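# Seat test block in case recess, close the lid

## Task

Take the coloured test block lying on the desk and set it flat into the round recess that is still empty in the case of coloured blocks, then close the lid of that case.

## Robot and tools

Robot: two arms in a physics simulation. left_arm carries a left hand, right_arm a right hand (mirror images). Each hand has index, middle and ring fingers plus a thumb, 16 motors per hand. Arm bases in the scene frame: left_arm at (-0.044, +0.371, 0) m, right_arm at (+0.009, -0.245, 0) m, both facing almost straight along +x. A two-camera stand sits behind the arms.

Scene frame: origin at table-top height, halfway between the nominal bases. +z is up, +x points out over the table, +y is toward left_arm. Image left/right does not match arm names. Reported hand positions (metres) and quaternions (wxyz) use this frame and may be off by a few cm, more at long reach.

Hand point axes (right hand): +z runs along straight fingers toward the tips, +x runs across the palm away from the thumb, +y points out of the palm face. On the left hand +x points toward the thumb. The palm face is at y = -0.062. Straight fingertips reach about 0.139 m past knuckles at z = -0.017. A rigid mast near the wrist (x +0.05 to +0.10, z -0.16 to -0.11, y up to +0.06; x sign flips on the left hand) can collide with things. Fingertips have 3 cm rubber caps. The right elbow sags under load, so aim higher when needed.

Tool execute_actions. Argument actions: a list of actions; each action is up to 15 rows, each row one 1/30 s control step. A short action repeats its final row to fill 15 steps; each action lasts 0.5 s. Every row is one flat list of 48 numbers, each in [-1, 1], covering both arms even if one is idle, in this order:
1-6: left_arm dx, dy, dz, rx, ry, rz.
7-22: left hand motors in the hand order.
23-24: left_gripper current_limit, speed.
25-30: right_arm dx, dy, dz, rx, ry, rz.
31-46: right hand motors.
47-48: right_gripper current_limit, speed.

Arm numbers are offsets, not poses: each row gives the target relative to the Hand target at the start of that action (not relative to the preceding row), along scene-frame axes; rotation is about the Hand target's position. 1.0 equals 0.6 m for dx/dy/dz and 180 degrees for the rotation vector rx, ry, rz. A translation longer than 1.0 is scaled down. Sending the same offset again moves further. Orientation is clipped per step to within 40 degrees of the measured orientation; position has priority. The hand often stops short of Hand target; the next action (even all zeros) reissues it, and if still short, send the remaining gap as an offset. To stop pushing on something, set the target back beyond the current hand point.

Hand motor numbers are absolute goal angles, scaled linearly between each hinge's stops. Order per hand: index_mcp, index_abd, index_pip, index_dip, middle_mcp, middle_abd, middle_pip, middle_dip, ring_mcp, ring_abd, ring_pip, ring_dip, thumb_cmc, thumb_axl, thumb_mcp, thumb_ipl. Brackets give degrees at +1, at -1, and the straight value. _mcp bends at the knuckle toward the palm (+128, -18; -0.75); _abd swings sideways away from the thumb (+60, -60; +0.00); _pip (+108, -29; -0.58); _dip (+117, -21; -0.70). thumb_cmc brings the thumb from beside the palm to its front (+120, -20; -0.71); thumb_axl twists it about its straight line (+140, -27; -0.68); thumb_mcp (+109, -69; -0.23); thumb_ipl (+108, -77; -0.17). A 0 is a real goal; to leave a hand unchanged, resend its hand_goal, hand_current_limit and hand_speed. current_limit maps -1..+1 to 0..550 mA (minimum 11 mA) and also limits hinge speed; far below 0 a finger may not lift. speed sets goal slew to (speed+1)/2 of 8.5 rad/s. Start values: current_limit +0.4, speed -0.6; settings persist.

Argument cameras: list of names (cam_high, cam_left_wrist, cam_right_wrist, each 672x504) or ["all"] or []. Omitted/null gives all images for an empty actions list, none otherwise. An unknown name voids the call. An empty actions list just reports state plus images.

Tool zoom_image: camera (one of the three) and region [x0, y0, x1, y1] in pixels from the top-left, at most 504 by 504, on that camera's newest image.

Tool finished_scene: scene (integer 1-3). Ends the scene permanently; the goal must hold without the robot. Scene 1 is practice and may be skipped; later calls in the same reply act in the next scene.

Results: end_effector_position and quaternion per arm; Hand target (last commanded pose after clipping, base for next offsets); some per-step positions; joint positions, velocities (may read within noise) and torques (include gravity, offsets, noise; numbers 3 and 4 wrap at ±28 N m). Per hand: hand_goal, hand_measured, hand_current_ma (positive pushes toward -1), hand_state (moving, goal, blocked, overload), hand_current_limit, hand_speed. A finger presses only while its goal lies past the object surface. A motor at 495 mA or more for a net 5 s shuts off for 10 s and drops its grip. MOTOR HOT appears at 85 °C; at 100 °C the arm goes limp for 30-60 s. Holding loads, stretching out or pushing into unreachable poses heats motors. Calls return when the robot settles, up to 3 s after the last action; thinking time also passes in the scene.

Avoid: dropping objects or releasing them while moving, slamming, hard hits on fixed or heavy things, very hard pushes, contact or gripping between the two hands, arm stops, and anything falling or being left off the table (that fails the scene). Objects may occasionally get nudged. Smooth, quick, low-effort motion is preferred.

Each tool is called after ">>>" in YAML: its name, and indented under it one key for each argument.

## Session

>>> execute_actions:
  actions: []

Scene clock: 0.00 s.
left_arm: end_effector_position=(+0.4779, -0.1911, +0.2276) hand_goal=(-0.754, +0.000, -0.576, -0.696, -0.754, +0.000, -0.576, -0.696, -0.754, +0.000, -0.576, -0.696, -0.714, -0.678, -0.226, -0.168) hand_measured=(-0.754, +0.000, -0.576, -0.696, -0.754, +0.000, -0.576, -0.696, -0.754, +0.000, -0.576, -0.696, -0.714, -0.678, -0.226, -0.168) hand_current_ma=(+0, +0, +0, +0, +0, +0, +0, +0, +0, +0, +0, +0, +0, +0, +0, +0) hand_state=(goal, goal, goal, goal, goal, goal, goal, goal, goal, goal, goal, goal, goal, goal, goal, goal) hand_current_limit=0.40 hand_speed=-0.60 end_effector_quat_wxyz=(+0.321, +0.684, +0.644, -0.117) | right_arm: end_effector_position=(+0.4292, -0.5949, +0.2631) hand_goal=(-0.754, +0.000, -0.576, -0.696, -0.754, +0.000, -0.576, -0.696, -0.754, +0.000, -0.576, -0.696, -0.714, -0.678, -0.226, -0.168) hand_measured=(-0.754, +0.000, -0.576, -0.696, -0.754, +0.000, -0.576, -0.696, -0.754, +0.000, -0.576, -0.696, -0.714, -0.678, -0.226, -0.168) hand_current_ma=(+0, +0, +0, +0, +0, +0, +0, +0, +0, +0, +0, +0, +0, +0, +0, +0) hand_state=(goal, goal, goal, goal, goal, goal, goal, goal, goal, goal, goal, goal, goal, goal, goal, goal) hand_current_limit=0.40 hand_speed=-0.60 end_effector_quat_wxyz=(-0.316, +0.791, -0.510, +0.116)
Joint positions: left_arm=[-0.891 1.872 1.701 -0.723 0.18 -0.888] | right_arm=[-0.793 1.849 1.965 -1.582 -0.68 1.959]
Joint velocities: within noise
Joint torques (N m): no reading
Motor temperatures (°C): left_arm=[36 31 35 38 30 35] | right_arm=[26 29 34 38 31 27]
Heat: left arm: hottest wrist pitch 38 °C; right arm: hottest wrist pitch 38 °C.
Hand target: left_arm +0.4823, -0.1965, +0.2478; +0.338, +0.681, +0.639, -0.119 | right_arm +0.4331, -0.5987, +0.2782; -0.313, +0.794, -0.504, +0.134

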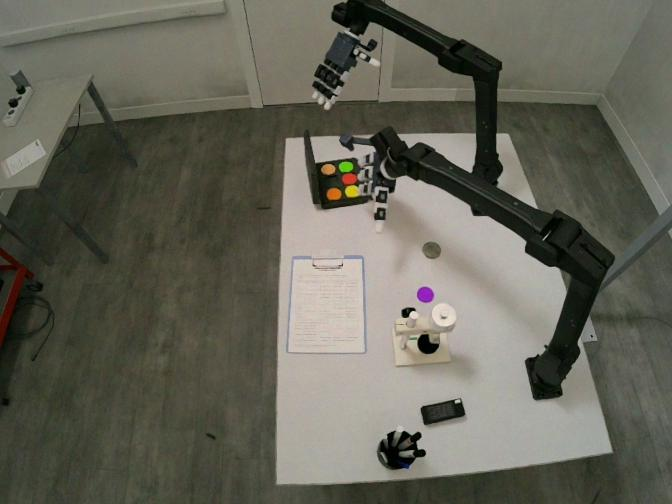

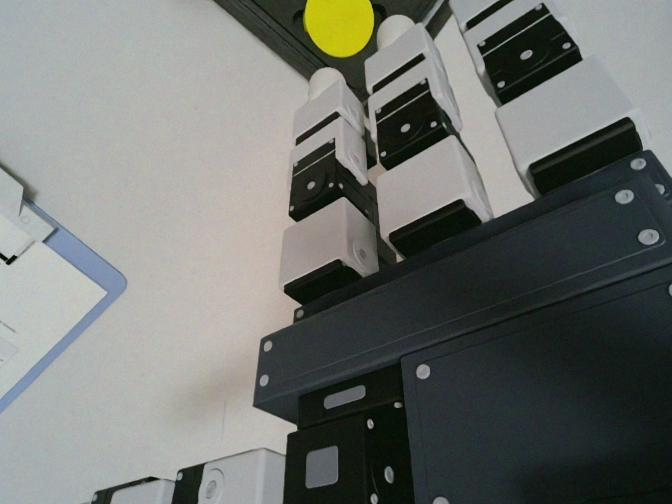

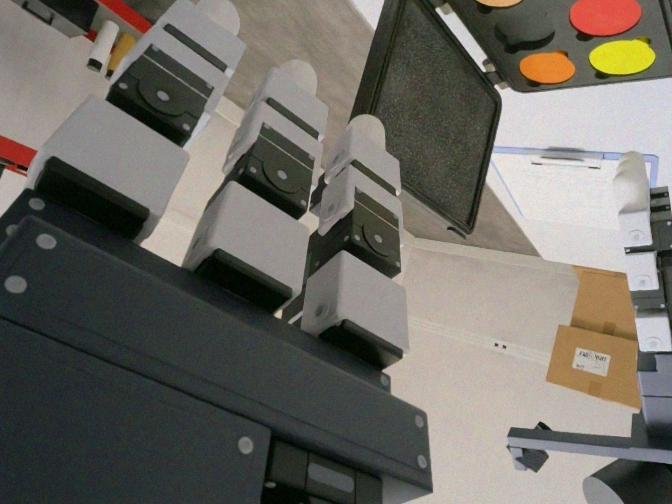

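>>> zoom_image:
  camera: "cam_high"
  region: [270, 120, 480, 300]

>>> zoom_image:
  camera: "cam_high"
  region: [270, 230, 622, 494]

Scaled by 2.400.

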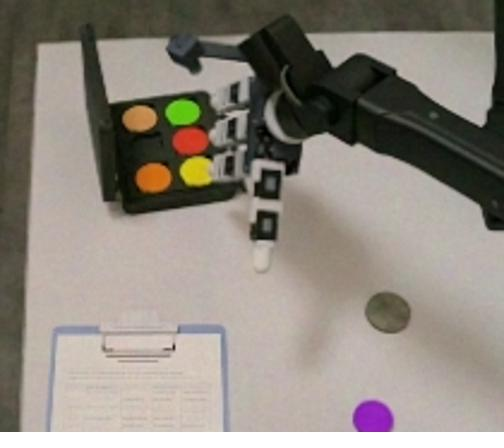

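Scaled by 1.432.

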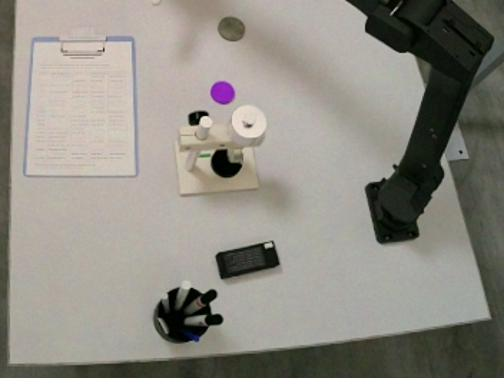

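>>> zoom_image:
  camera: "cam_high"
  region: [390, 230, 480, 320]

>>> zoom_image:
  camera: "cam_high"
  region: [290, 125, 400, 215]

>>> zoom_image:
  camera: "cam_right_wrist"
  region: [340, 0, 672, 250]

Scaled by 5.600.

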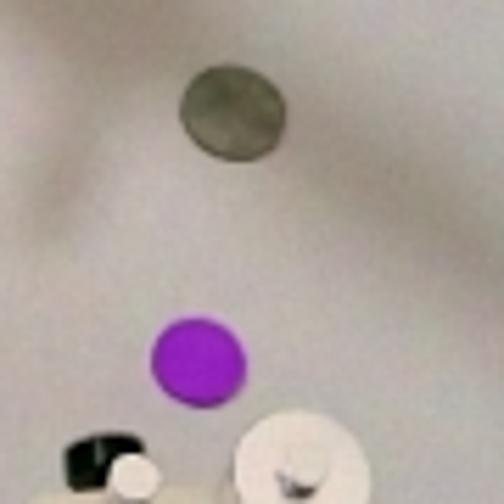

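Scaled by 4.582.

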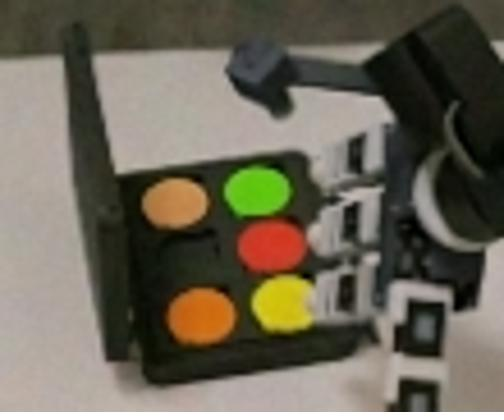

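Scaled by 1.518.

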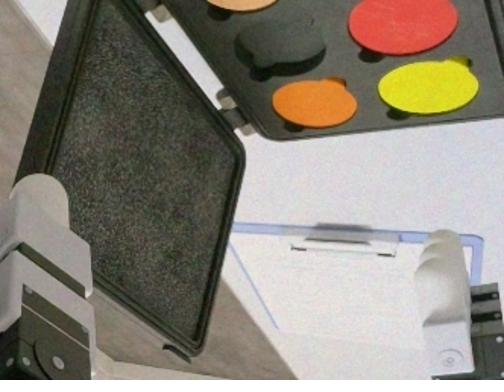

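>>> zoom_image:
  camera: "cam_high"
  region: [440, 130, 640, 280]

>>> zoom_image:
  camera: "cam_high"
  region: [490, 320, 620, 420]

Scaled by 2.520.

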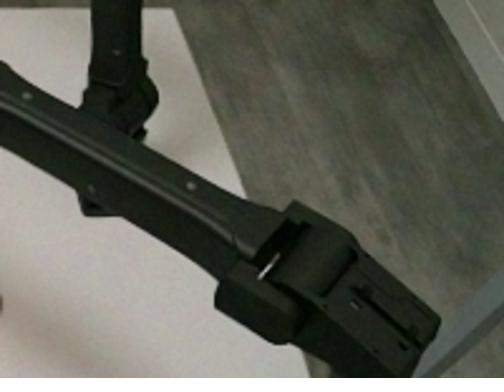

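Scaled by 3.877.

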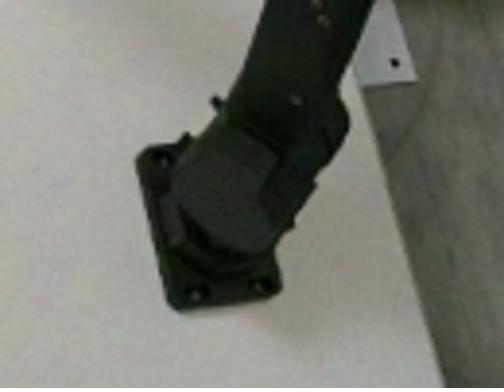

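>>> execute_actions:
  actions:
    - [[0,0.05,0.167,0,0,0,-0.754,0,-0.576,-0.696,-0.754,0,-0.576,-0.696,-0.754,0,-0.576,-0.696,-0.714,-0.678,-0.226,-0.168,0.4,-0.6,0,0,0,0,0,0,-0.754,0,-0.576,-0.696,-0.754,0,-0.576,-0.696,-0.754,0,-0.576,-0.696,-0.714,-0.678,-0.226,-0.168,0.4,-0.6]]

Scene clock: 5.67 s.
left_arm: end_effector_position=(+0.4713, -0.1619, +0.3303) hand_goal=(-0.754, +0.000, -0.576, -0.696, -0.754, +0.000, -0.576, -0.696, -0.754, +0.000, -0.576, -0.696, -0.714, -0.678, -0.226, -0.168) hand_measured=(-0.754, +0.000, -0.576, -0.696, -0.754, +0.000, -0.576, -0.696, -0.754, +0.000, -0.576, -0.696, -0.714, -0.678, -0.224, -0.168) hand_current_ma=(+0, +0, -1, +0, +0, +0, -1, +0, +0, +0, -1, +0, +0, +1, +5, +0) hand_state=(goal, goal, goal, goal, goal, goal, goal, goal, goal, goal, goal, goal, goal, goal, goal, goal) hand_current_limit=0.40 hand_speed=-0.60 end_effector_quat_wxyz=(+0.325, +0.681, +0.645, -0.119) | right_arm: end_effector_position=(+0.4292, -0.5949, +0.2631) hand_goal=(-0.754, +0.000, -0.576, -0.696, -0.754, +0.000, -0.576, -0.696, -0.754, +0.000, -0.576, -0.696, -0.714, -0.678, -0.226, -0.168) hand_measured=(-0.750, +0.000, -0.576, -0.696, -0.748, +0.000, -0.576, -0.696, -0.750, +0.000, -0.576, -0.696, -0.710, -0.678, -0.224, -0.168) hand_current_ma=(+1, +0, +0, +0, +2, +0, +0, +0, +1, +0, +0, +0, +1, +0, +0, +0) hand_state=(goal, goal, goal, goal, goal, goal, goal, goal, goal, goal, goal, goal, goal, goal, goal, goal) hand_current_limit=0.40 hand_speed=-0.60 end_effector_quat_wxyz=(-0.316, +0.791, -0.510, +0.116)
Joint positions: left_arm=[-0.868 1.778 1.833 -0.942 0.195 -0.876] | right_arm=[-0.793 1.849 1.965 -1.582 -0.68 1.959]
Joint velocities: left_arm=[within noise] | right_arm=[0.005 -0.015 0.022 0.002 -0.154 -0.037]
Joint torques (N m): left_arm=[2.55 -11.81 12.41 1.43 0.15 0.04] | right_arm=[1.96 -19.25 9.94 0.34 -0.79 0.14]
Heat: left arm: hottest elbow 37 °C; right arm: hottest wrist pitch 38 °C.
Hand target: left_arm +0.4823, -0.1665, +0.3481; +0.338, +0.681, +0.639, -0.119 | right_arm +0.4331, -0.5987, +0.2782; -0.313, +0.794, -0.504, +0.134
Off the commanded pose: left_arm 0.021 m, 2 deg | right_arm 0.016 m, 2 deg.
Step readings (end_effector_position of left_arm | right_arm):
0: (+0.4779, -0.1911, +0.2276) | (+0.4292, -0.5949, +0.2631)
1: (+0.4778, -0.1909, +0.2274) | (+0.4292, -0.5949, +0.2631)
2: (+0.4767, -0.1897, +0.2273) | (+0.4292, -0.5949, +0.2631)
4: (+0.4718, -0.1826, +0.2272) | (+0.4292, -0.5949, +0.2631)
8: (+0.4661, -0.1705, +0.2524) | (+0.4292, -0.5949, +0.2631)
15: (+0.4705, -0.1631, +0.3242) | (+0.4292, -0.5949, +0.2631)

>>> execute_actions:
  actions:
    - [[-0.05,0.1,0.15,0,0,0.03,-0.754,0,-0.576,-0.696,-0.754,0,-0.576,-0.696,-0.754,0,-0.576,-0.696,-0.714,-0.678,-0.226,-0.168,0.4,-0.6,0,0,0,0,0,0,-0.754,0,-0.576,-0.696,-0.754,0,-0.576,-0.696,-0.754,0,-0.576,-0.696,-0.714,-0.678,-0.226,-0.168,0.4,-0.6]]
    - [[-0.05,0.14,0.03,0,0,0.044,-0.754,0,-0.576,-0.696,-0.754,0,-0.576,-0.696,-0.754,0,-0.576,-0.696,-0.714,-0.678,-0.226,-0.168,0.4,-0.6,0,0,0,0,0,0,-0.754,0,-0.576,-0.696,-0.754,0,-0.576,-0.696,-0.754,0,-0.576,-0.696,-0.714,-0.678,-0.226,-0.168,0.4,-0.6]]
    - [[-0.06,0.14,0,0,0,0.044,-0.754,0,-0.576,-0.696,-0.754,0,-0.576,-0.696,-0.754,0,-0.576,-0.696,-0.714,-0.678,-0.226,-0.168,0.4,-0.6,0,0,0,0,0,0,-0.754,0,-0.576,-0.696,-0.754,0,-0.576,-0.696,-0.754,0,-0.576,-0.696,-0.714,-0.678,-0.226,-0.168,0.4,-0.6]]
    - [[-0.07,0.14,0,0,0,0.05,-0.754,0,-0.576,-0.696,-0.754,0,-0.576,-0.696,-0.754,0,-0.576,-0.696,-0.714,-0.678,-0.226,-0.168,0.4,-0.6,0,0,0,0,0,0,-0.754,0,-0.576,-0.696,-0.754,0,-0.576,-0.696,-0.754,0,-0.576,-0.696,-0.714,-0.678,-0.226,-0.168,0.4,-0.6]]
    - [[-0.08,0.14,0,0,0,0.05,-0.754,0,-0.576,-0.696,-0.754,0,-0.576,-0.696,-0.754,0,-0.576,-0.696,-0.714,-0.678,-0.226,-0.168,0.4,-0.6,0,0,0,0,0,0,-0.754,0,-0.576,-0.696,-0.754,0,-0.576,-0.696,-0.754,0,-0.576,-0.696,-0.714,-0.678,-0.226,-0.168,0.4,-0.6]]
    - [[-0.08,0.14,0,0,0,0.05,-0.754,0,-0.576,-0.696,-0.754,0,-0.576,-0.696,-0.754,0,-0.576,-0.696,-0.714,-0.678,-0.226,-0.168,0.4,-0.6,0,0,0,0,0,0,-0.754,0,-0.576,-0.696,-0.754,0,-0.576,-0.696,-0.754,0,-0.576,-0.696,-0.714,-0.678,-0.226,-0.168,0.4,-0.6]]
    - [[-0.06,0.14,0,0,0,0.04,-0.754,0,-0.576,-0.696,-0.754,0,-0.576,-0.696,-0.754,0,-0.576,-0.696,-0.714,-0.678,-0.226,-0.168,0.4,-0.6,0,0,0,0,0,0,-0.754,0,-0.576,-0.696,-0.754,0,-0.576,-0.696,-0.754,0,-0.576,-0.696,-0.714,-0.678,-0.226,-0.168,0.4,-0.6]]
  cameras: ["all"]

Scene clock: 10.60 s.
left_arm: end_effector_position=(+0.2102, +0.3956, +0.4580) hand_goal=(-0.754, +0.000, -0.576, -0.696, -0.754, +0.000, -0.576, -0.696, -0.754, +0.000, -0.576, -0.696, -0.714, -0.678, -0.226, -0.168) hand_measured=(-0.756, +0.000, -0.576, -0.696, -0.756, +0.000, -0.576, -0.696, -0.756, +0.000, -0.576, -0.696, -0.714, -0.678, -0.224, -0.168) hand_current_ma=(-3, -1, -1, +0, -3, -1, -1, +0, -4, -1, -1, +0, -1, +1, +5, +0) hand_state=(goal, goal, goal, goal, goal, goal, goal, goal, goal, goal, goal, goal, goal, goal, goal, goal) hand_current_limit=0.40 hand_speed=-0.60 end_effector_quat_wxyz=(+0.361, +0.302, +0.881, +0.051) | right_arm: end_effector_position=(+0.4292, -0.5949, +0.2631) hand_goal=(-0.754, +0.000, -0.576, -0.696, -0.754, +0.000, -0.576, -0.696, -0.754, +0.000, -0.576, -0.696, -0.714, -0.678, -0.226, -0.168) hand_measured=(-0.750, +0.000, -0.576, -0.696, -0.748, +0.000, -0.576, -0.696, -0.750, +0.000, -0.576, -0.696, -0.710, -0.678, -0.224, -0.168) hand_current_ma=(+1, +0, +0, +0, +2, +0, +0, +0, +1, +0, +0, +0, +1, +0, +0, +0) hand_state=(goal, goal, goal, goal, goal, goal, goal, goal, goal, goal, goal, goal, goal, goal, goal, goal) hand_current_limit=0.40 hand_speed=-0.60 end_effector_quat_wxyz=(-0.316, +0.791, -0.510, +0.116)
Joint positions: left_arm=[-0.313 0.622 1.24 -1.446 -0.078 -1.185] | right_arm=[-0.793 1.849 1.965 -1.582 -0.68 1.959]
Joint torques (N m): left_arm=[2.96 2.67 7.38 1.62 -0.08 0.04] | right_arm=[2.43 -19.37 9.92 0.21 -0.82 0.15]
Heat: left arm: hottest elbow 37 °C; right arm: hottest wrist pitch 37 °C.
Hand target: left_arm +0.2124, +0.3974, +0.4561; +0.354, +0.306, +0.882, +0.052 | right_arm +0.4331, -0.5987, +0.2782; -0.313, +0.794, -0.504, +0.134
Off the commanded pose: left_arm 0.003 m, 1 deg | right_arm 0.016 m, 2 deg.
Step readings (end_effector_position of left_arm | right_arm):
0: (+0.4713, -0.1619, +0.3303) | (+0.4292, -0.5949, +0.2631)
1: (+0.4711, -0.1617, +0.3299) | (+0.4292, -0.5949, +0.2631)
2: (+0.4705, -0.1593, +0.3295) | (+0.4292, -0.5949, +0.2631)
4: (+0.4665, -0.1478, +0.3283) | (+0.4292, -0.5949, +0.2631)
8: (+0.4544, -0.1257, +0.3479) | (+0.4292, -0.5949, +0.2631)
15: (+0.4428, -0.1103, +0.4154) | (+0.4292, -0.5949, +0.2631)
16: (+0.4424, -0.1087, +0.4211) | (+0.4292, -0.5949, +0.2631)
17: (+0.4421, -0.1049, +0.4254) | (+0.4292, -0.5949, +0.2631)
19: (+0.4394, -0.0904, +0.4279) | (+0.4292, -0.5949, +0.2631)
23: (+0.4292, -0.0549, +0.4363) | (+0.4292, -0.5949, +0.2631)
30: (+0.4207, -0.0281, +0.4665) | (+0.4292, -0.5949, +0.2631)
31: (+0.4203, -0.0267, +0.4668) | (+0.4292, -0.5949, +0.2631)
32: (+0.4194, -0.0224, +0.4646) | (+0.4292, -0.5949, +0.2631)
34: (+0.4125, -0.0048, +0.4516) | (+0.4292, -0.5949, +0.2631)
38: (+0.3971, +0.0303, +0.4374) | (+0.4292, -0.5949, +0.2631)
45: (+0.3847, +0.0550, +0.4597) | (+0.4292, -0.5949, +0.2631)
46: (+0.3837, +0.0566, +0.4611) | (+0.4292, -0.5949, +0.2631)
47: (+0.3830, +0.0620, +0.4607) | (+0.4292, -0.5949, +0.2631)
49: (+0.3758, +0.0798, +0.4525) | (+0.4292, -0.5949, +0.2631)
53: (+0.3573, +0.1166, +0.4442) | (+0.4292, -0.5949, +0.2631)
60: (+0.3432, +0.1392, +0.4646) | (+0.4292, -0.5949, +0.2631)
61: (+0.3426, +0.1403, +0.4650) | (+0.4292, -0.5949, +0.2631)
62: (+0.3421, +0.1451, +0.4640) | (+0.4292, -0.5949, +0.2631)
64: (+0.3343, +0.1622, +0.4548) | (+0.4292, -0.5949, +0.2631)
68: (+0.3128, +0.2005, +0.4464) | (+0.4292, -0.5949, +0.2631)
75: (+0.2948, +0.2250, +0.4645) | (+0.4292, -0.5949, +0.2631)
76: (+0.2943, +0.2260, +0.4644) | (+0.4292, -0.5949, +0.2631)
77: (+0.2934, +0.2296, +0.4630) | (+0.4292, -0.5949, +0.2631)
79: (+0.2865, +0.2464, +0.4555) | (+0.4292, -0.5949, +0.2631)
83: (+0.2647, +0.2853, +0.4498) | (+0.4292, -0.5949, +0.2631)
90: (+0.2463, +0.3112, +0.4630) | (+0.4292, -0.5949, +0.2631)
91: (+0.2460, +0.3119, +0.4627) | (+0.4292, -0.5949, +0.2631)
92: (+0.2444, +0.3143, +0.4617) | (+0.4292, -0.5949, +0.2631)
94: (+0.2398, +0.3301, +0.4542) | (+0.4292, -0.5949, +0.2631)
98: (+0.2202, +0.3721, +0.4502) | (+0.4292, -0.5949, +0.2631)
105: (+0.2066, +0.3949, +0.4577) | (+0.4292, -0.5949, +0.2631)

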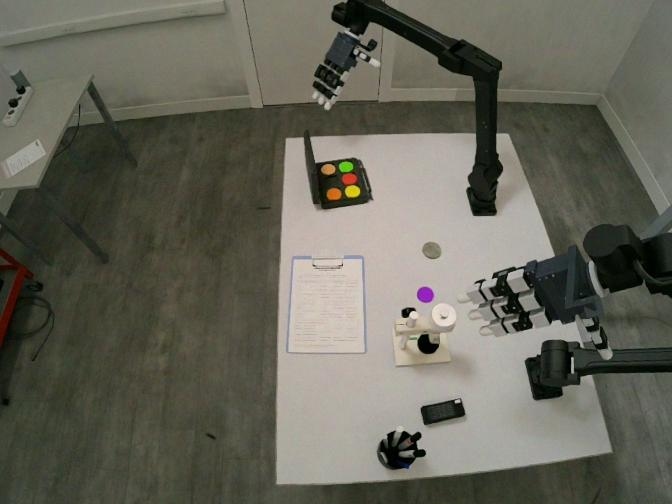

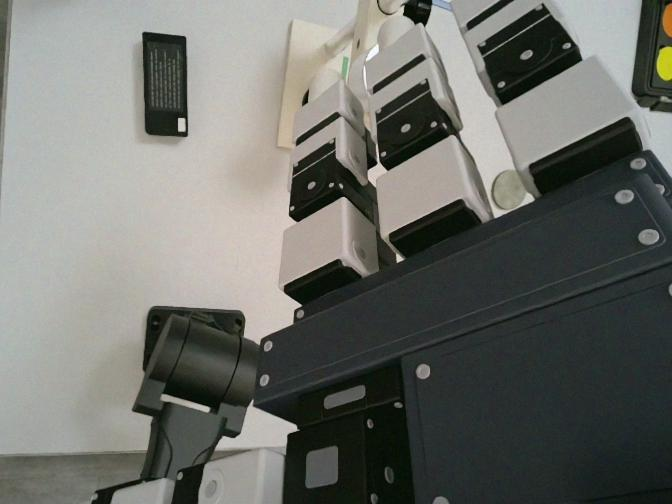

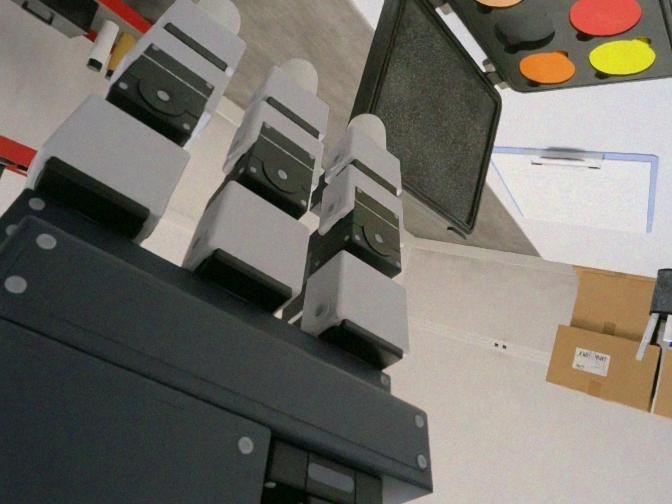

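>>> zoom_image:
  camera: "cam_high"
  region: [440, 130, 540, 230]

>>> zoom_image:
  camera: "cam_high"
  region: [290, 125, 390, 215]

>>> zoom_image:
  camera: "cam_high"
  region: [380, 270, 480, 380]

>>> zoom_image:
  camera: "cam_right_wrist"
  region: [420, 0, 672, 120]

Scaled by 5.040.

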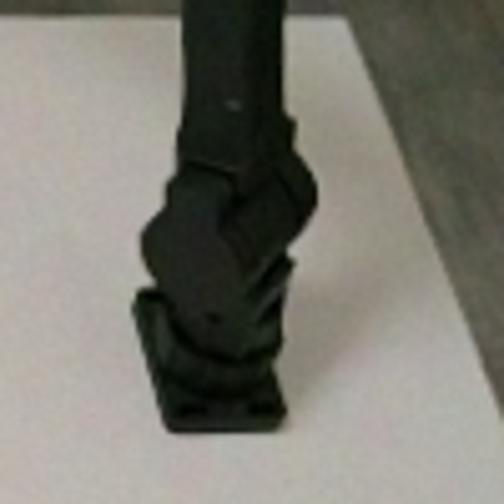

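Scaled by 5.040.

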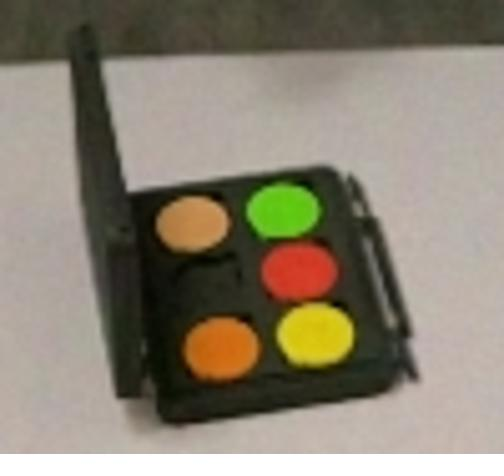

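Scaled by 4.582.

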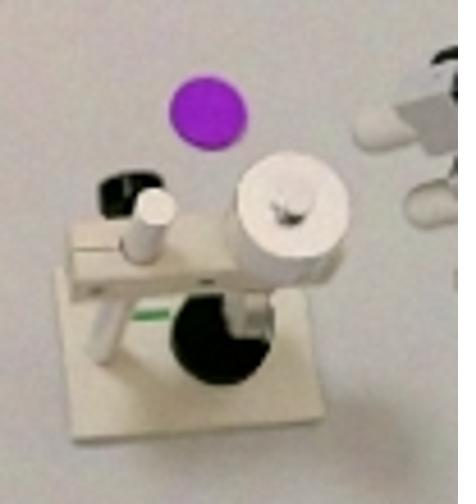

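Scaled by 2.000.

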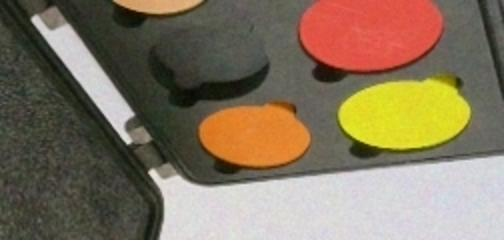

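>>> execute_actions:
  actions:
    - [[0,0,0,0,0,-0.16,0.6,0,-0.576,-0.696,0.6,0,-0.576,-0.696,0.6,0,-0.576,-0.696,-0.714,-0.678,-0.226,-0.168,0.4,-0.6,0,0.1,0.08,0.008,-0.057,-0.034,-0.754,0,-0.576,-0.696,-0.754,0,-0.576,-0.696,-0.754,0,-0.576,-0.696,-0.714,-0.678,-0.226,-0.168,0.4,-0.6]]
    - [[-0.03,0,0,0,0,-0.16,0.6,0,-0.576,-0.696,0.6,0,-0.576,-0.696,0.6,0,-0.576,-0.696,-0.714,-0.678,-0.226,-0.168,0.4,-0.6,-0.03,0.15,0.04,0.008,-0.057,-0.034,-0.754,0,-0.576,-0.696,-0.754,0,-0.576,-0.696,-0.754,0,-0.576,-0.696,-0.714,-0.678,-0.226,-0.168,0.4,-0.6]]
    - [[-0.03,0,0,0,0,0,0.6,0,-0.576,-0.696,0.6,0,-0.576,-0.696,0.6,0,-0.576,-0.696,-0.714,-0.678,-0.226,-0.168,0.4,-0.6,-0.03,0.15,0,0.008,-0.057,-0.034,-0.754,0,-0.576,-0.696,-0.754,0,-0.576,-0.696,-0.754,0,-0.576,-0.696,-0.714,-0.678,-0.226,-0.168,0.4,-0.6]]
  cameras: ["all"]

Scene clock: 18.73 s.
left_arm: end_effector_position=(+0.1779, +0.3992, +0.4556) hand_goal=(+0.600, +0.000, -0.576, -0.696, +0.600, +0.000, -0.576, -0.696, +0.600, +0.000, -0.576, -0.696, -0.714, -0.678, -0.226, -0.168) hand_measured=(+0.582, +0.000, -0.576, -0.696, +0.586, +0.000, -0.576, -0.696, +0.580, +0.000, -0.576, -0.696, -0.716, -0.678, -0.224, -0.168) hand_current_ma=(-51, -1, -1, +0, -41, -1, -1, +0, -56, -1, -1, +0, -4, +1, +5, +0) hand_state=(goal, goal, goal, goal, goal, goal, goal, goal, goal, goal, goal, goal, goal, goal, goal, goal) hand_current_limit=0.40 hand_speed=-0.60 end_effector_quat_wxyz=(+0.355, +0.565, +0.738, +0.101) | right_arm: end_effector_position=(+0.3974, -0.3600, +0.3477) hand_goal=(-0.754, +0.000, -0.576, -0.696, -0.754, +0.000, -0.576, -0.696, -0.754, +0.000, -0.576, -0.696, -0.714, -0.678, -0.226, -0.168) hand_measured=(-0.746, +0.000, -0.576, -0.696, -0.744, +0.000, -0.576, -0.696, -0.746, +0.000, -0.576, -0.696, -0.706, -0.678, -0.224, -0.168) hand_current_ma=(+3, +0, +0, +0, +5, +0, +0, +0, +3, +0, +0, +0, +3, +0, +0, +0) hand_state=(goal, goal, goal, goal, goal, goal, goal, goal, goal, goal, goal, goal, goal, goal, goal, goal) hand_current_limit=0.40 hand_speed=-0.60 end_effector_quat_wxyz=(-0.495, +0.769, -0.337, +0.223)
Joint positions: left_arm=[0.426 0.48 1.163 -1.677 0.519 0.011] | right_arm=[-0.6 1.246 1.381 -1.229 -1.091 2.088]
Joint torques (N m): left_arm=[0.79 3.66 7.31 1.37 0.13 0.06] | right_arm=[1.85 -10.64 7.87 1.58 -1.02 0.19]
Heat: left arm: hottest elbow 37 °C; right arm: hottest elbow 37 °C.
Hand target: left_arm +0.1764, +0.3976, +0.4563; +0.336, +0.693, +0.626, -0.125 | right_arm +0.3971, -0.3586, +0.3501; -0.439, +0.628, -0.527, +0.368
Off the commanded pose: left_arm 0.002 m, 33 deg | right_arm 0.003 m, 33 deg.
joint sent to its limit (left arm) — joint 4 (wrist pitch), lower limit. The joint targets are off in orientation, not in position.
joint sent to its limit (right arm) — joint 6 (wrist roll), upper limit. The joint targets are off in orientation, not in position.
Step readings (end_effector_position of left_arm | right_arm):
0: (+0.2103, +0.3956, +0.4580) | (+0.4292, -0.5949, +0.2631)
1: (+0.2105, +0.3946, +0.4577) | (+0.4295, -0.5946, +0.2632)
2: (+0.2121, +0.3891, +0.4558) | (+0.4325, -0.5918, +0.2641)
4: (+0.2132, +0.3820, +0.4506) | (+0.4366, -0.5816, +0.2659)
8: (+0.2086, +0.3905, +0.4466) | (+0.4327, -0.5577, +0.2840)
15: (+0.2054, +0.3952, +0.4417) | (+0.4297, -0.5403, +0.3311)
16: (+0.2057, +0.3956, +0.4402) | (+0.4295, -0.5391, +0.3333)
17: (+0.2058, +0.3963, +0.4393) | (+0.4313, -0.5340, +0.3338)
19: (+0.2041, +0.3985, +0.4402) | (+0.4273, -0.5161, +0.3282)
23: (+0.1976, +0.4011, +0.4478) | (+0.4166, -0.4730, +0.3238)
30: (+0.1929, +0.3984, +0.4567) | (+0.4156, -0.4490, +0.3493)
31: (+0.1934, +0.3981, +0.4565) | (+0.4153, -0.4481, +0.3511)
32: (+0.1935, +0.3980, +0.4559) | (+0.4159, -0.4438, +0.3514)
34: (+0.1918, +0.3982, +0.4541) | (+0.4104, -0.4269, +0.3451)
38: (+0.1834, +0.3971, +0.4543) | (+0.3982, -0.3818, +0.3358)
45: (+0.1780, +0.3988, +0.4561) | (+0.3972, -0.3594, +0.3501)

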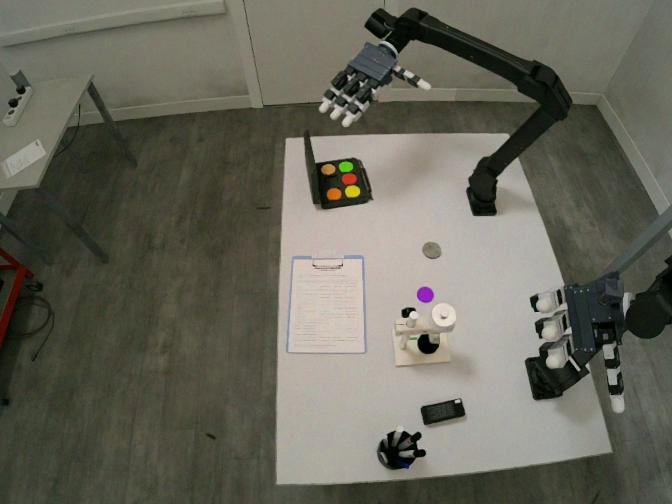

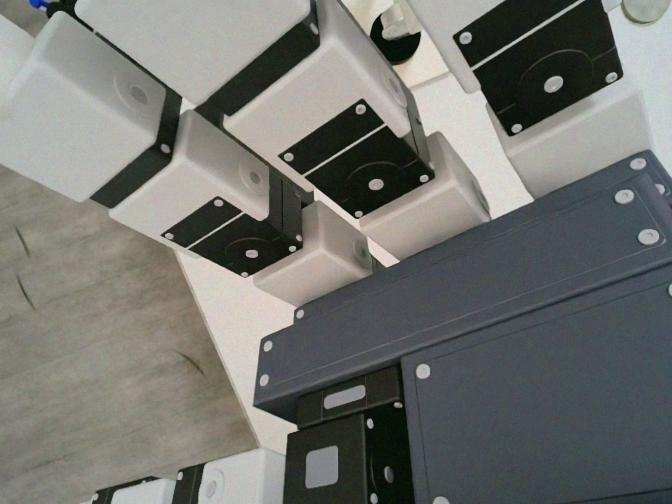

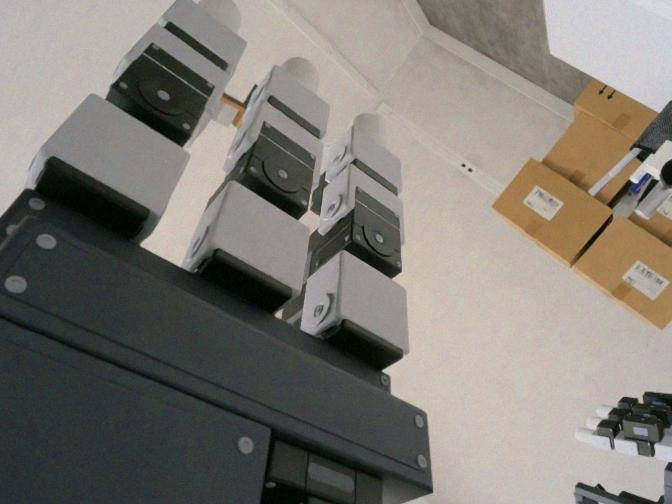

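>>> execute_actions:
  actions:
    - [[0,0,0,0,0,0.16,-0.754,0,-0.576,-0.696,-0.754,0,-0.576,-0.696,-0.754,0,-0.576,-0.696,-0.714,-0.678,-0.226,-0.168,0.4,-0.6,0,0.03,0.08,-0.159,0.0205,0.279,-0.754,0,-0.576,-0.696,-0.754,0,-0.576,-0.696,-0.754,0,-0.576,-0.696,-0.714,-0.678,-0.226,-0.168,0.4,-0.6]]
    - [[0,0,0,0,0,0,-0.754,0,-0.576,-0.696,-0.754,0,-0.576,-0.696,-0.754,0,-0.576,-0.696,-0.714,-0.678,-0.226,-0.168,0.4,-0.6,0,0.03,0.03,-0.159,-0.012,0.1436,-0.754,0,-0.576,-0.696,-0.754,0,-0.576,-0.696,-0.754,0,-0.576,-0.696,-0.714,-0.678,-0.226,-0.168,0.4,-0.6]]
    - [[0,0,0,0,0,0,-0.754,0,-0.576,-0.696,-0.754,0,-0.576,-0.696,-0.754,0,-0.576,-0.696,-0.714,-0.678,-0.226,-0.168,0.4,-0.6,0,0.03,0,-0.1277,0.015,0.198,-0.754,0,-0.576,-0.696,-0.754,0,-0.576,-0.696,-0.754,0,-0.576,-0.696,-0.714,-0.678,-0.226,-0.168,0.4,-0.6]]
  cameras: ["all"]

Scene clock: 28.10 s.
left_arm: end_effector_position=(+0.1785, +0.3984, +0.4348) hand_goal=(-0.754, +0.000, -0.576, -0.696, -0.754, +0.000, -0.576, -0.696, -0.754, +0.000, -0.576, -0.696, -0.714, -0.678, -0.226, -0.168) hand_measured=(-0.754, +0.000, -0.576, -0.696, -0.754, +0.000, -0.576, -0.696, -0.754, +0.000, -0.576, -0.696, -0.716, -0.678, -0.224, -0.168) hand_current_ma=(+0, -1, -1, +0, +0, -1, -1, +0, +0, -1, -1, +0, -4, +1, +5, +0) hand_state=(goal, goal, goal, goal, goal, goal, goal, goal, goal, goal, goal, goal, goal, goal, goal, goal) hand_current_limit=0.40 hand_speed=-0.60 end_effector_quat_wxyz=(+0.361, +0.479, +0.800, +0.012) | right_arm: end_effector_position=(+0.4019, -0.3008, +0.4167) hand_goal=(-0.754, +0.000, -0.576, -0.696, -0.754, +0.000, -0.576, -0.696, -0.754, +0.000, -0.576, -0.696, -0.714, -0.678, -0.226, -0.168) hand_measured=(-0.752, +0.000, -0.576, -0.696, -0.752, +0.000, -0.576, -0.696, -0.752, +0.000, -0.576, -0.696, -0.712, -0.678, -0.224, -0.168) hand_current_ma=(+0, +0, +0, +0, +0, +0, +0, +0, +0, +0, +0, +0, +0, +0, +0, +0) hand_state=(goal, goal, goal, goal, goal, goal, goal, goal, goal, goal, goal, goal, goal, goal, goal, goal) hand_current_limit=0.40 hand_speed=-0.60 end_effector_quat_wxyz=(+0.003, +0.883, +0.443, +0.155)
Joint positions: left_arm=[0.318 0.511 1.168 -1.677 0.521 -0.317] | right_arm=[-0.03 1.119 1.512 -1.685 -0.142 0.628]
Joint torques (N m): left_arm=[0.73 3.9 10.84 1.26 0.22 -0.17] | right_arm=[0.56 -6.42 7.34 0.46 0.1 -0.04]
Heat: left arm: hottest elbow 38 °C; right arm: hottest elbow 38 °C.
Hand target: left_arm +0.1763, +0.3975, +0.4563; +0.356, +0.515, +0.778, -0.037 | right_arm +0.3972, -0.3047, +0.4161; -0.053, +0.883, +0.460, +0.073
Off the commanded pose: left_arm 0.022 m, 7 deg | right_arm 0.006 m, 12 deg.
joint sent to its limit (left arm) — joint 4 (wrist pitch), lower limit. The joint targets are off in orientation, not in position.
joint sent to its limit (right arm) — joint 4 (wrist pitch), lower limit. The joint targets are off in orientation, not in position.
Step readings (end_effector_position of left_arm | right_arm):
0: (+0.1779, +0.3992, +0.4556) | (+0.3974, -0.3600, +0.3478)
1: (+0.1779, +0.3993, +0.4556) | (+0.3975, -0.3606, +0.3473)
2: (+0.1776, +0.3993, +0.4549) | (+0.3969, -0.3625, +0.3447)
4: (+0.1772, +0.3972, +0.4527) | (+0.3912, -0.3642, +0.3378)
8: (+0.1780, +0.3937, +0.4454) | (+0.3839, -0.3425, +0.3427)
15: (+0.1805, +0.3968, +0.4358) | (+0.3843, -0.3312, +0.3740)
16: (+0.1805, +0.3972, +0.4352) | (+0.3835, -0.3327, +0.3762)
17: (+0.1803, +0.3975, +0.4347) | (+0.3819, -0.3373, +0.3765)
19: (+0.1799, +0.3977, +0.4341) | (+0.3791, -0.3465, +0.3767)
23: (+0.1794, +0.3982, +0.4333) | (+0.3823, -0.3262, +0.3806)
30: (+0.1791, +0.3985, +0.4328) | (+0.3858, -0.3171, +0.3868)
31: (+0.1791, +0.3985, +0.4327) | (+0.3864, -0.3190, +0.3870)
32: (+0.1790, +0.3985, +0.4326) | (+0.3875, -0.3236, +0.3879)
34: (+0.1789, +0.3983, +0.4325) | (+0.3916, -0.3324, +0.3937)
38: (+0.1787, +0.3985, +0.4337) | (+0.3983, -0.3136, +0.4049)
45: (+0.1785, +0.3985, +0.4348) | (+0.3967, -0.3035, +0.4177)

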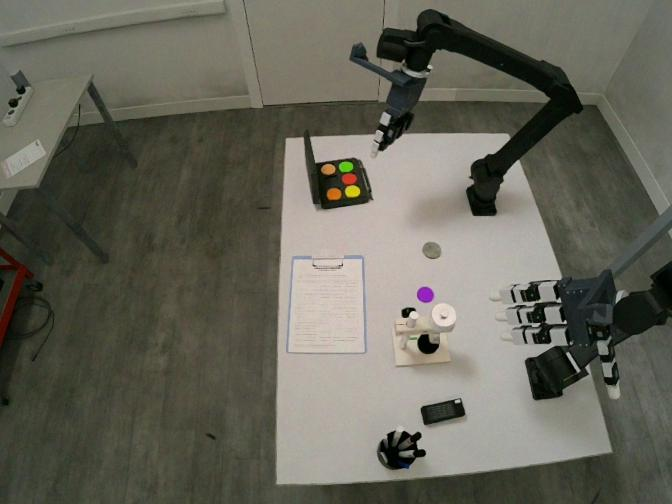

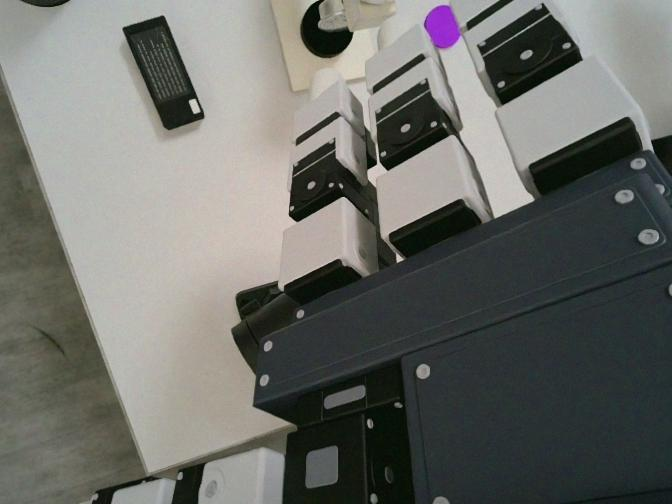

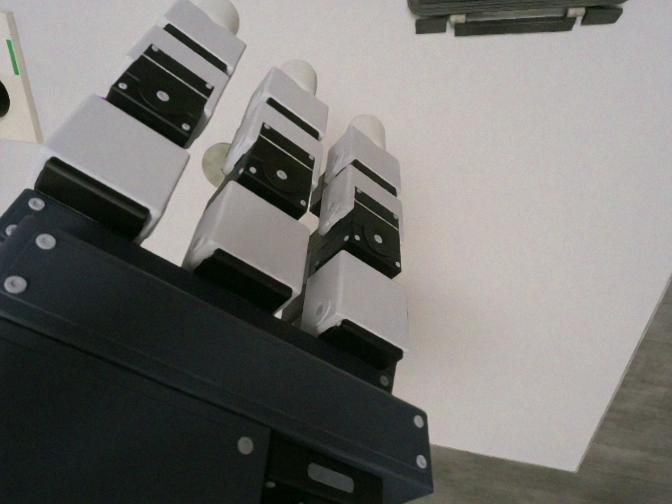

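>>> execute_actions:
  actions:
    - [[0,0,-0.03,0,0,0,-0.754,0,-0.576,-0.696,-0.754,0,-0.576,-0.696,-0.754,0,-0.576,-0.696,-0.714,-0.678,-0.226,-0.168,0.4,-0.6,-0.03,0.05,-0.12,-0.1313,0.0486,0.2208,-0.754,0,-0.576,-0.696,-0.754,0,-0.576,-0.696,-0.754,0,-0.576,-0.696,-0.714,-0.678,-0.226,-0.168,0.4,-0.6]]
    - [[0,0,0,0,0,0,-0.754,0,-0.576,-0.696,-0.754,0,-0.576,-0.696,-0.754,0,-0.576,-0.696,-0.714,-0.678,-0.226,-0.168,0.4,-0.6,-0.03,0.05,-0.08,-0.1383,0.1069,0.2268,-0.754,0,-0.576,-0.696,-0.754,0,-0.576,-0.696,-0.754,0,-0.576,-0.696,-0.714,-0.678,-0.226,-0.168,0.4,-0.6]]
    - [[0,0,0,0,0,0,-0.754,0,-0.576,-0.696,-0.754,0,-0.576,-0.696,-0.754,0,-0.576,-0.696,-0.714,-0.678,-0.226,-0.168,0.4,-0.6,0,0,0,0,0,0,-0.754,0,-0.576,-0.696,-0.754,0,-0.576,-0.696,-0.754,0,-0.576,-0.696,-0.714,-0.678,-0.226,-0.168,0.4,-0.6]]
  cameras: ["all"]

Scene clock: 30.70 s.
left_arm: end_effector_position=(+0.1791, +0.3964, +0.4356) hand_goal=(-0.754, +0.000, -0.576, -0.696, -0.754, +0.000, -0.576, -0.696, -0.754, +0.000, -0.576, -0.696, -0.714, -0.678, -0.226, -0.168) hand_measured=(-0.754, +0.000, -0.576, -0.696, -0.754, +0.000, -0.576, -0.696, -0.754, +0.000, -0.576, -0.696, -0.716, -0.678, -0.224, -0.168) hand_current_ma=(+0, -1, -1, +0, +0, -1, -1, +0, +0, -1, -1, +0, -4, +1, +5, +0) hand_state=(goal, goal, goal, goal, goal, goal, goal, goal, goal, goal, goal, goal, goal, goal, goal, goal) hand_current_limit=0.40 hand_speed=-0.60 end_effector_quat_wxyz=(+0.364, +0.483, +0.797, +0.010) | right_arm: end_effector_position=(+0.3537, -0.2461, +0.2848) hand_goal=(-0.754, +0.000, -0.576, -0.696, -0.754, +0.000, -0.576, -0.696, -0.754, +0.000, -0.576, -0.696, -0.714, -0.678, -0.226, -0.168) hand_measured=(-0.752, +0.000, -0.576, -0.696, -0.750, +0.000, -0.576, -0.696, -0.752, +0.000, -0.576, -0.696, -0.712, -0.678, -0.222, -0.168) hand_current_ma=(+1, +0, +0, +0, +1, +0, +0, +0, +1, +0, +0, +0, +0, +0, +1, +0) hand_state=(goal, goal, goal, goal, goal, goal, goal, goal, goal, goal, goal, goal, goal, goal, goal, goal) hand_current_limit=0.40 hand_speed=-0.60 end_effector_quat_wxyz=(+0.164, +0.297, +0.893, -0.294)
Joint positions: left_arm=[0.319 0.511 1.168 -1.677 0.531 -0.309] | right_arm=[0.241 1.023 1.1 -1.69 0.686 -0.674]
Joint torques (N m): left_arm=[2.61 3.08 7.24 1.24 0.52 0.05] | right_arm=[1.85 -3.72 10.24 -0.06 1.15 0.06]
Heat: left arm: hottest elbow 38 °C; right arm: hottest elbow 38 °C.
Hand target: left_arm +0.1763, +0.3975, +0.4383; +0.356, +0.515, +0.778, -0.037 | right_arm +0.3612, -0.2447, +0.2961; +0.123, +0.320, +0.877, -0.336
Off the commanded pose: left_arm 0.004 m, 7 deg | right_arm 0.014 m, 7 deg.
joint sent to its limit (left arm) — joint 4 (wrist pitch), lower limit. The joint targets are off in orientation, not in position.
joint sent to its limit (right arm) — joint 4 (wrist pitch), lower limit. The joint targets are off in orientation, not in position.
Step readings (end_effector_position of left_arm | right_arm):
0: (+0.1785, +0.3984, +0.4348) | (+0.4019, -0.3008, +0.4168)
1: (+0.1785, +0.3984, +0.4348) | (+0.4019, -0.3016, +0.4160)
2: (+0.1785, +0.3984, +0.4348) | (+0.4008, -0.3046, +0.4137)
4: (+0.1786, +0.3980, +0.4348) | (+0.3930, -0.3089, +0.3962)
8: (+0.1789, +0.3969, +0.4352) | (+0.3788, -0.2961, +0.3486)
15: (+0.1791, +0.3965, +0.4355) | (+0.3815, -0.2808, +0.3359)
16: (+0.1791, +0.3965, +0.4355) | (+0.3815, -0.2800, +0.3368)
17: (+0.1791, +0.3965, +0.4355) | (+0.3811, -0.2818, +0.3372)
19: (+0.1791, +0.3965, +0.4356) | (+0.3764, -0.2833, +0.3319)
23: (+0.1791, +0.3965, +0.4356) | (+0.3662, -0.2691, +0.3069)
30: (+0.1791, +0.3964, +0.4356) | (+0.3604, -0.2554, +0.2954)
31: (+0.1791, +0.3964, +0.4356) | (+0.3594, -0.2540, +0.2941)
32: (+0.1791, +0.3964, +0.4356) | (+0.3585, -0.2530, +0.2931)
34: (+0.1791, +0.3964, +0.4356) | (+0.3570, -0.2510, +0.2912)
38: (+0.1791, +0.3964, +0.4356) | (+0.3552, -0.2486, +0.2884)
45: (+0.1791, +0.3964, +0.4356) | (+0.3542, -0.2467, +0.2854)

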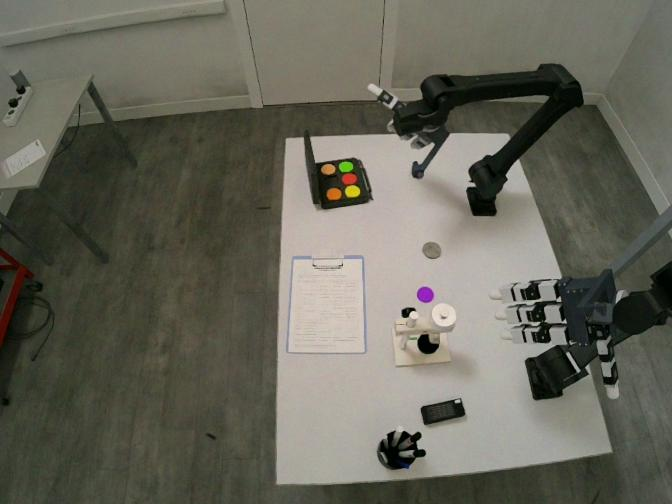

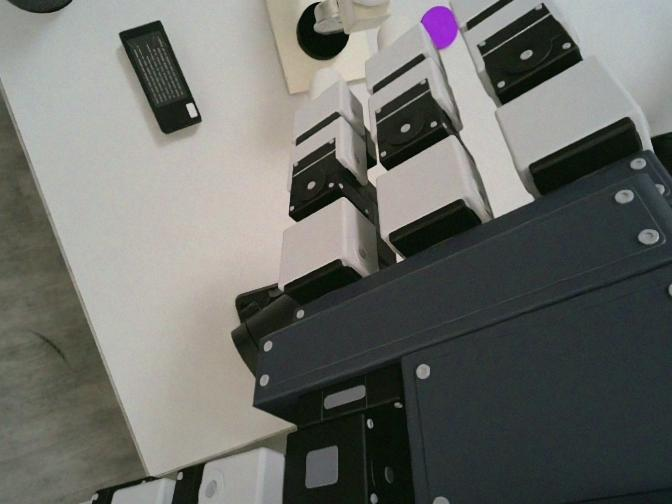

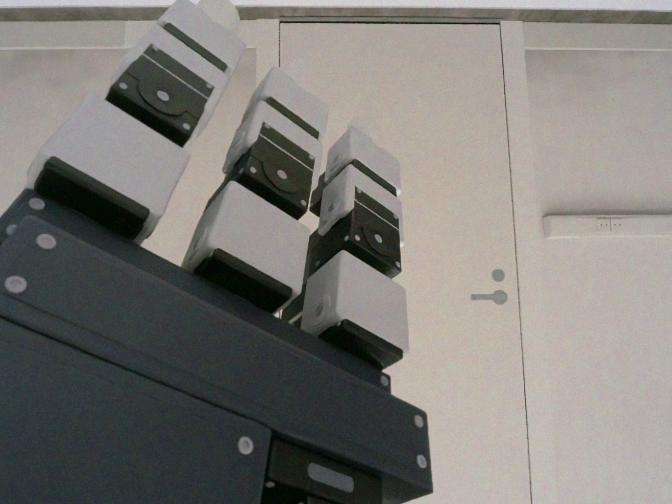

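>>> execute_actions:
  actions:
    - [[0,0,0,0,0,0,-0.754,0,-0.576,-0.696,-0.754,0,-0.576,-0.696,-0.754,0,-0.576,-0.696,-0.714,-0.678,-0.226,-0.168,0.4,-0.6,0.03,0.08,-0.04,-0.11,0.0607,0.1818,-0.754,0,-0.576,-0.696,-0.754,0,-0.576,-0.696,-0.754,0,-0.576,-0.696,-0.2,-0.678,-0.226,-0.168,0.4,-0.6]]
    - [[0,0,0,0,0,0,-0.754,0,-0.576,-0.696,-0.754,0,-0.576,-0.696,-0.754,0,-0.576,-0.696,-0.714,-0.678,-0.226,-0.168,0.4,-0.6,0.03,0.1,0,-0.11,0.0607,0.1818,-0.754,0,-0.576,-0.696,-0.754,0,-0.576,-0.696,-0.754,0,-0.576,-0.696,-0.2,-0.678,-0.226,-0.168,0.4,-0.6]]
    - [[0,0,0,0,0,0,-0.754,0,-0.576,-0.696,-0.754,0,-0.576,-0.696,-0.754,0,-0.576,-0.696,-0.714,-0.678,-0.226,-0.168,0.4,-0.6,0,0,0,0,0,0,-0.754,0,-0.576,-0.696,-0.754,0,-0.576,-0.696,-0.754,0,-0.576,-0.696,-0.2,-0.678,-0.226,-0.168,0.4,-0.6]]
  cameras: ["all"]

Scene clock: 33.80 s.
left_arm: end_effector_position=(+0.1791, +0.3964, +0.4356) hand_goal=(-0.754, +0.000, -0.576, -0.696, -0.754, +0.000, -0.576, -0.696, -0.754, +0.000, -0.576, -0.696, -0.714, -0.678, -0.226, -0.168) hand_measured=(-0.754, +0.000, -0.576, -0.696, -0.754, +0.000, -0.576, -0.696, -0.754, +0.000, -0.576, -0.696, -0.716, -0.678, -0.224, -0.168) hand_current_ma=(+0, -1, -1, +0, +0, -1, -1, +0, +0, -1, -1, +0, -4, +1, +5, +0) hand_state=(goal, goal, goal, goal, goal, goal, goal, goal, goal, goal, goal, goal, goal, goal, goal, goal) hand_current_limit=0.40 hand_speed=-0.60 end_effector_quat_wxyz=(+0.364, +0.483, +0.797, +0.010) | right_arm: end_effector_position=(+0.3976, -0.1325, +0.2690) hand_goal=(-0.754, +0.000, -0.576, -0.696, -0.754, +0.000, -0.576, -0.696, -0.754, +0.000, -0.576, -0.696, -0.200, -0.678, -0.226, -0.168) hand_measured=(-0.744, +0.002, -0.576, -0.696, -0.742, +0.002, -0.576, -0.696, -0.744, +0.002, -0.574, -0.696, -0.192, -0.678, -0.224, -0.168) hand_current_ma=(+4, +0, +0, +0, +6, +0, +0, +0, +5, +0, +0, +0, +3, +0, +1, +0) hand_state=(goal, goal, goal, goal, goal, goal, goal, goal, goal, goal, goal, goal, goal, goal, goal, goal) hand_current_limit=0.40 hand_speed=-0.60 end_effector_quat_wxyz=(+0.206, -0.313, +0.757, -0.535)
Joint positions: left_arm=[0.319 0.511 1.168 -1.677 0.531 -0.309] | right_arm=[0.609 1.161 1.089 -1.106 1.19 -2.015]
Joint torques (N m): left_arm=[2.84 3.19 7.24 1.22 0.53 0.03] | right_arm=[0.97 -8.94 7.8 1.8 1.27 0.06]
Heat: left arm: hottest elbow 38 °C; right arm: hottest elbow 38 °C.
Hand target: left_arm +0.1763, +0.3975, +0.4383; +0.356, +0.515, +0.778, -0.037 | right_arm +0.3971, -0.1367, +0.2721; +0.219, -0.314, +0.757, -0.529
Off the commanded pose: left_arm 0.004 m, 7 deg | right_arm 0.005 m, 2 deg.
joint sent to its limit (left arm) — joint 4 (wrist pitch), lower limit. The joint targets are off in orientation, not in position.
Step readings (end_effector_position of left_arm | right_arm):
0: (+0.1791, +0.3964, +0.4356) | (+0.3537, -0.2461, +0.2847)
1: (+0.1791, +0.3964, +0.4356) | (+0.3539, -0.2466, +0.2850)
2: (+0.1791, +0.3964, +0.4356) | (+0.3556, -0.2492, +0.2871)
4: (+0.1791, +0.3964, +0.4356) | (+0.3626, -0.2490, +0.2910)
8: (+0.1791, +0.3964, +0.4356) | (+0.3711, -0.2132, +0.2747)
15: (+0.1791, +0.3964, +0.4356) | (+0.3709, -0.1998, +0.2553)
16: (+0.1791, +0.3964, +0.4356) | (+0.3707, -0.2004, +0.2557)
17: (+0.1791, +0.3964, +0.4356) | (+0.3722, -0.2021, +0.2587)
19: (+0.1791, +0.3964, +0.4356) | (+0.3782, -0.1990, +0.2672)
23: (+0.1791, +0.3964, +0.4356) | (+0.3838, -0.1579, +0.2627)
30: (+0.1791, +0.3964, +0.4356) | (+0.3891, -0.1380, +0.2486)
31: (+0.1791, +0.3964, +0.4356) | (+0.3902, -0.1373, +0.2479)
32: (+0.1791, +0.3964, +0.4356) | (+0.3914, -0.1365, +0.2476)
34: (+0.1791, +0.3964, +0.4356) | (+0.3939, -0.1348, +0.2484)
38: (+0.1791, +0.3964, +0.4356) | (+0.3975, -0.1316, +0.2560)
45: (+0.1791, +0.3964, +0.4356) | (+0.4016, -0.1289, +0.2732)

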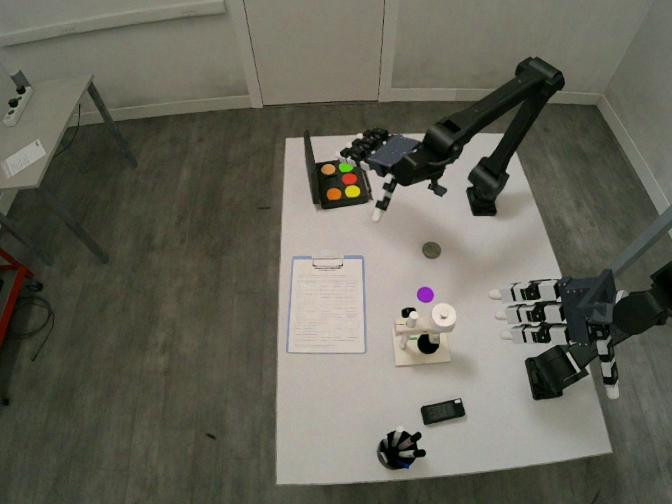

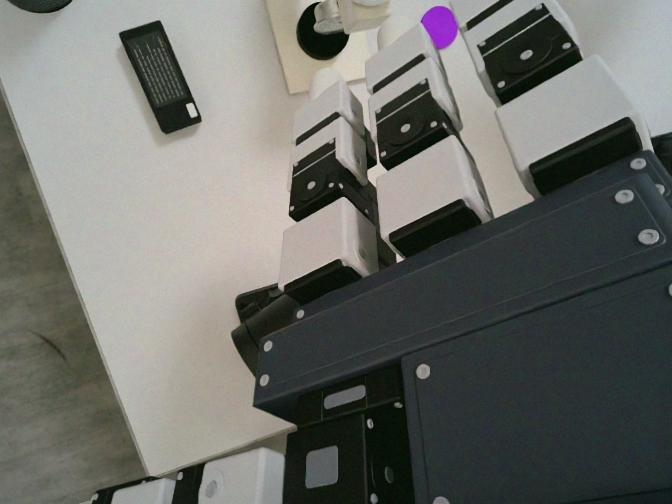

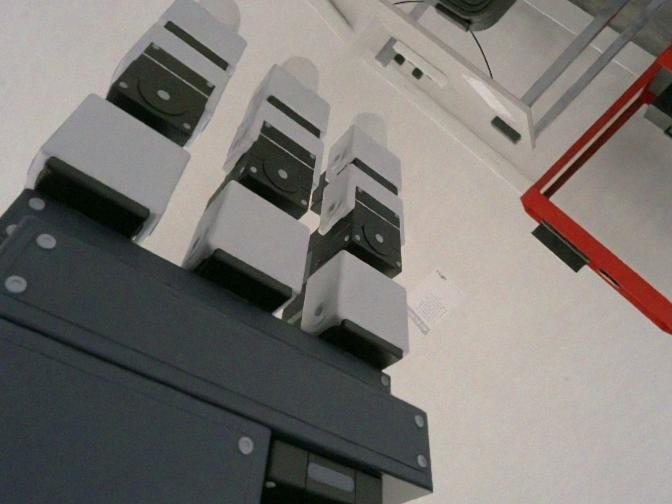

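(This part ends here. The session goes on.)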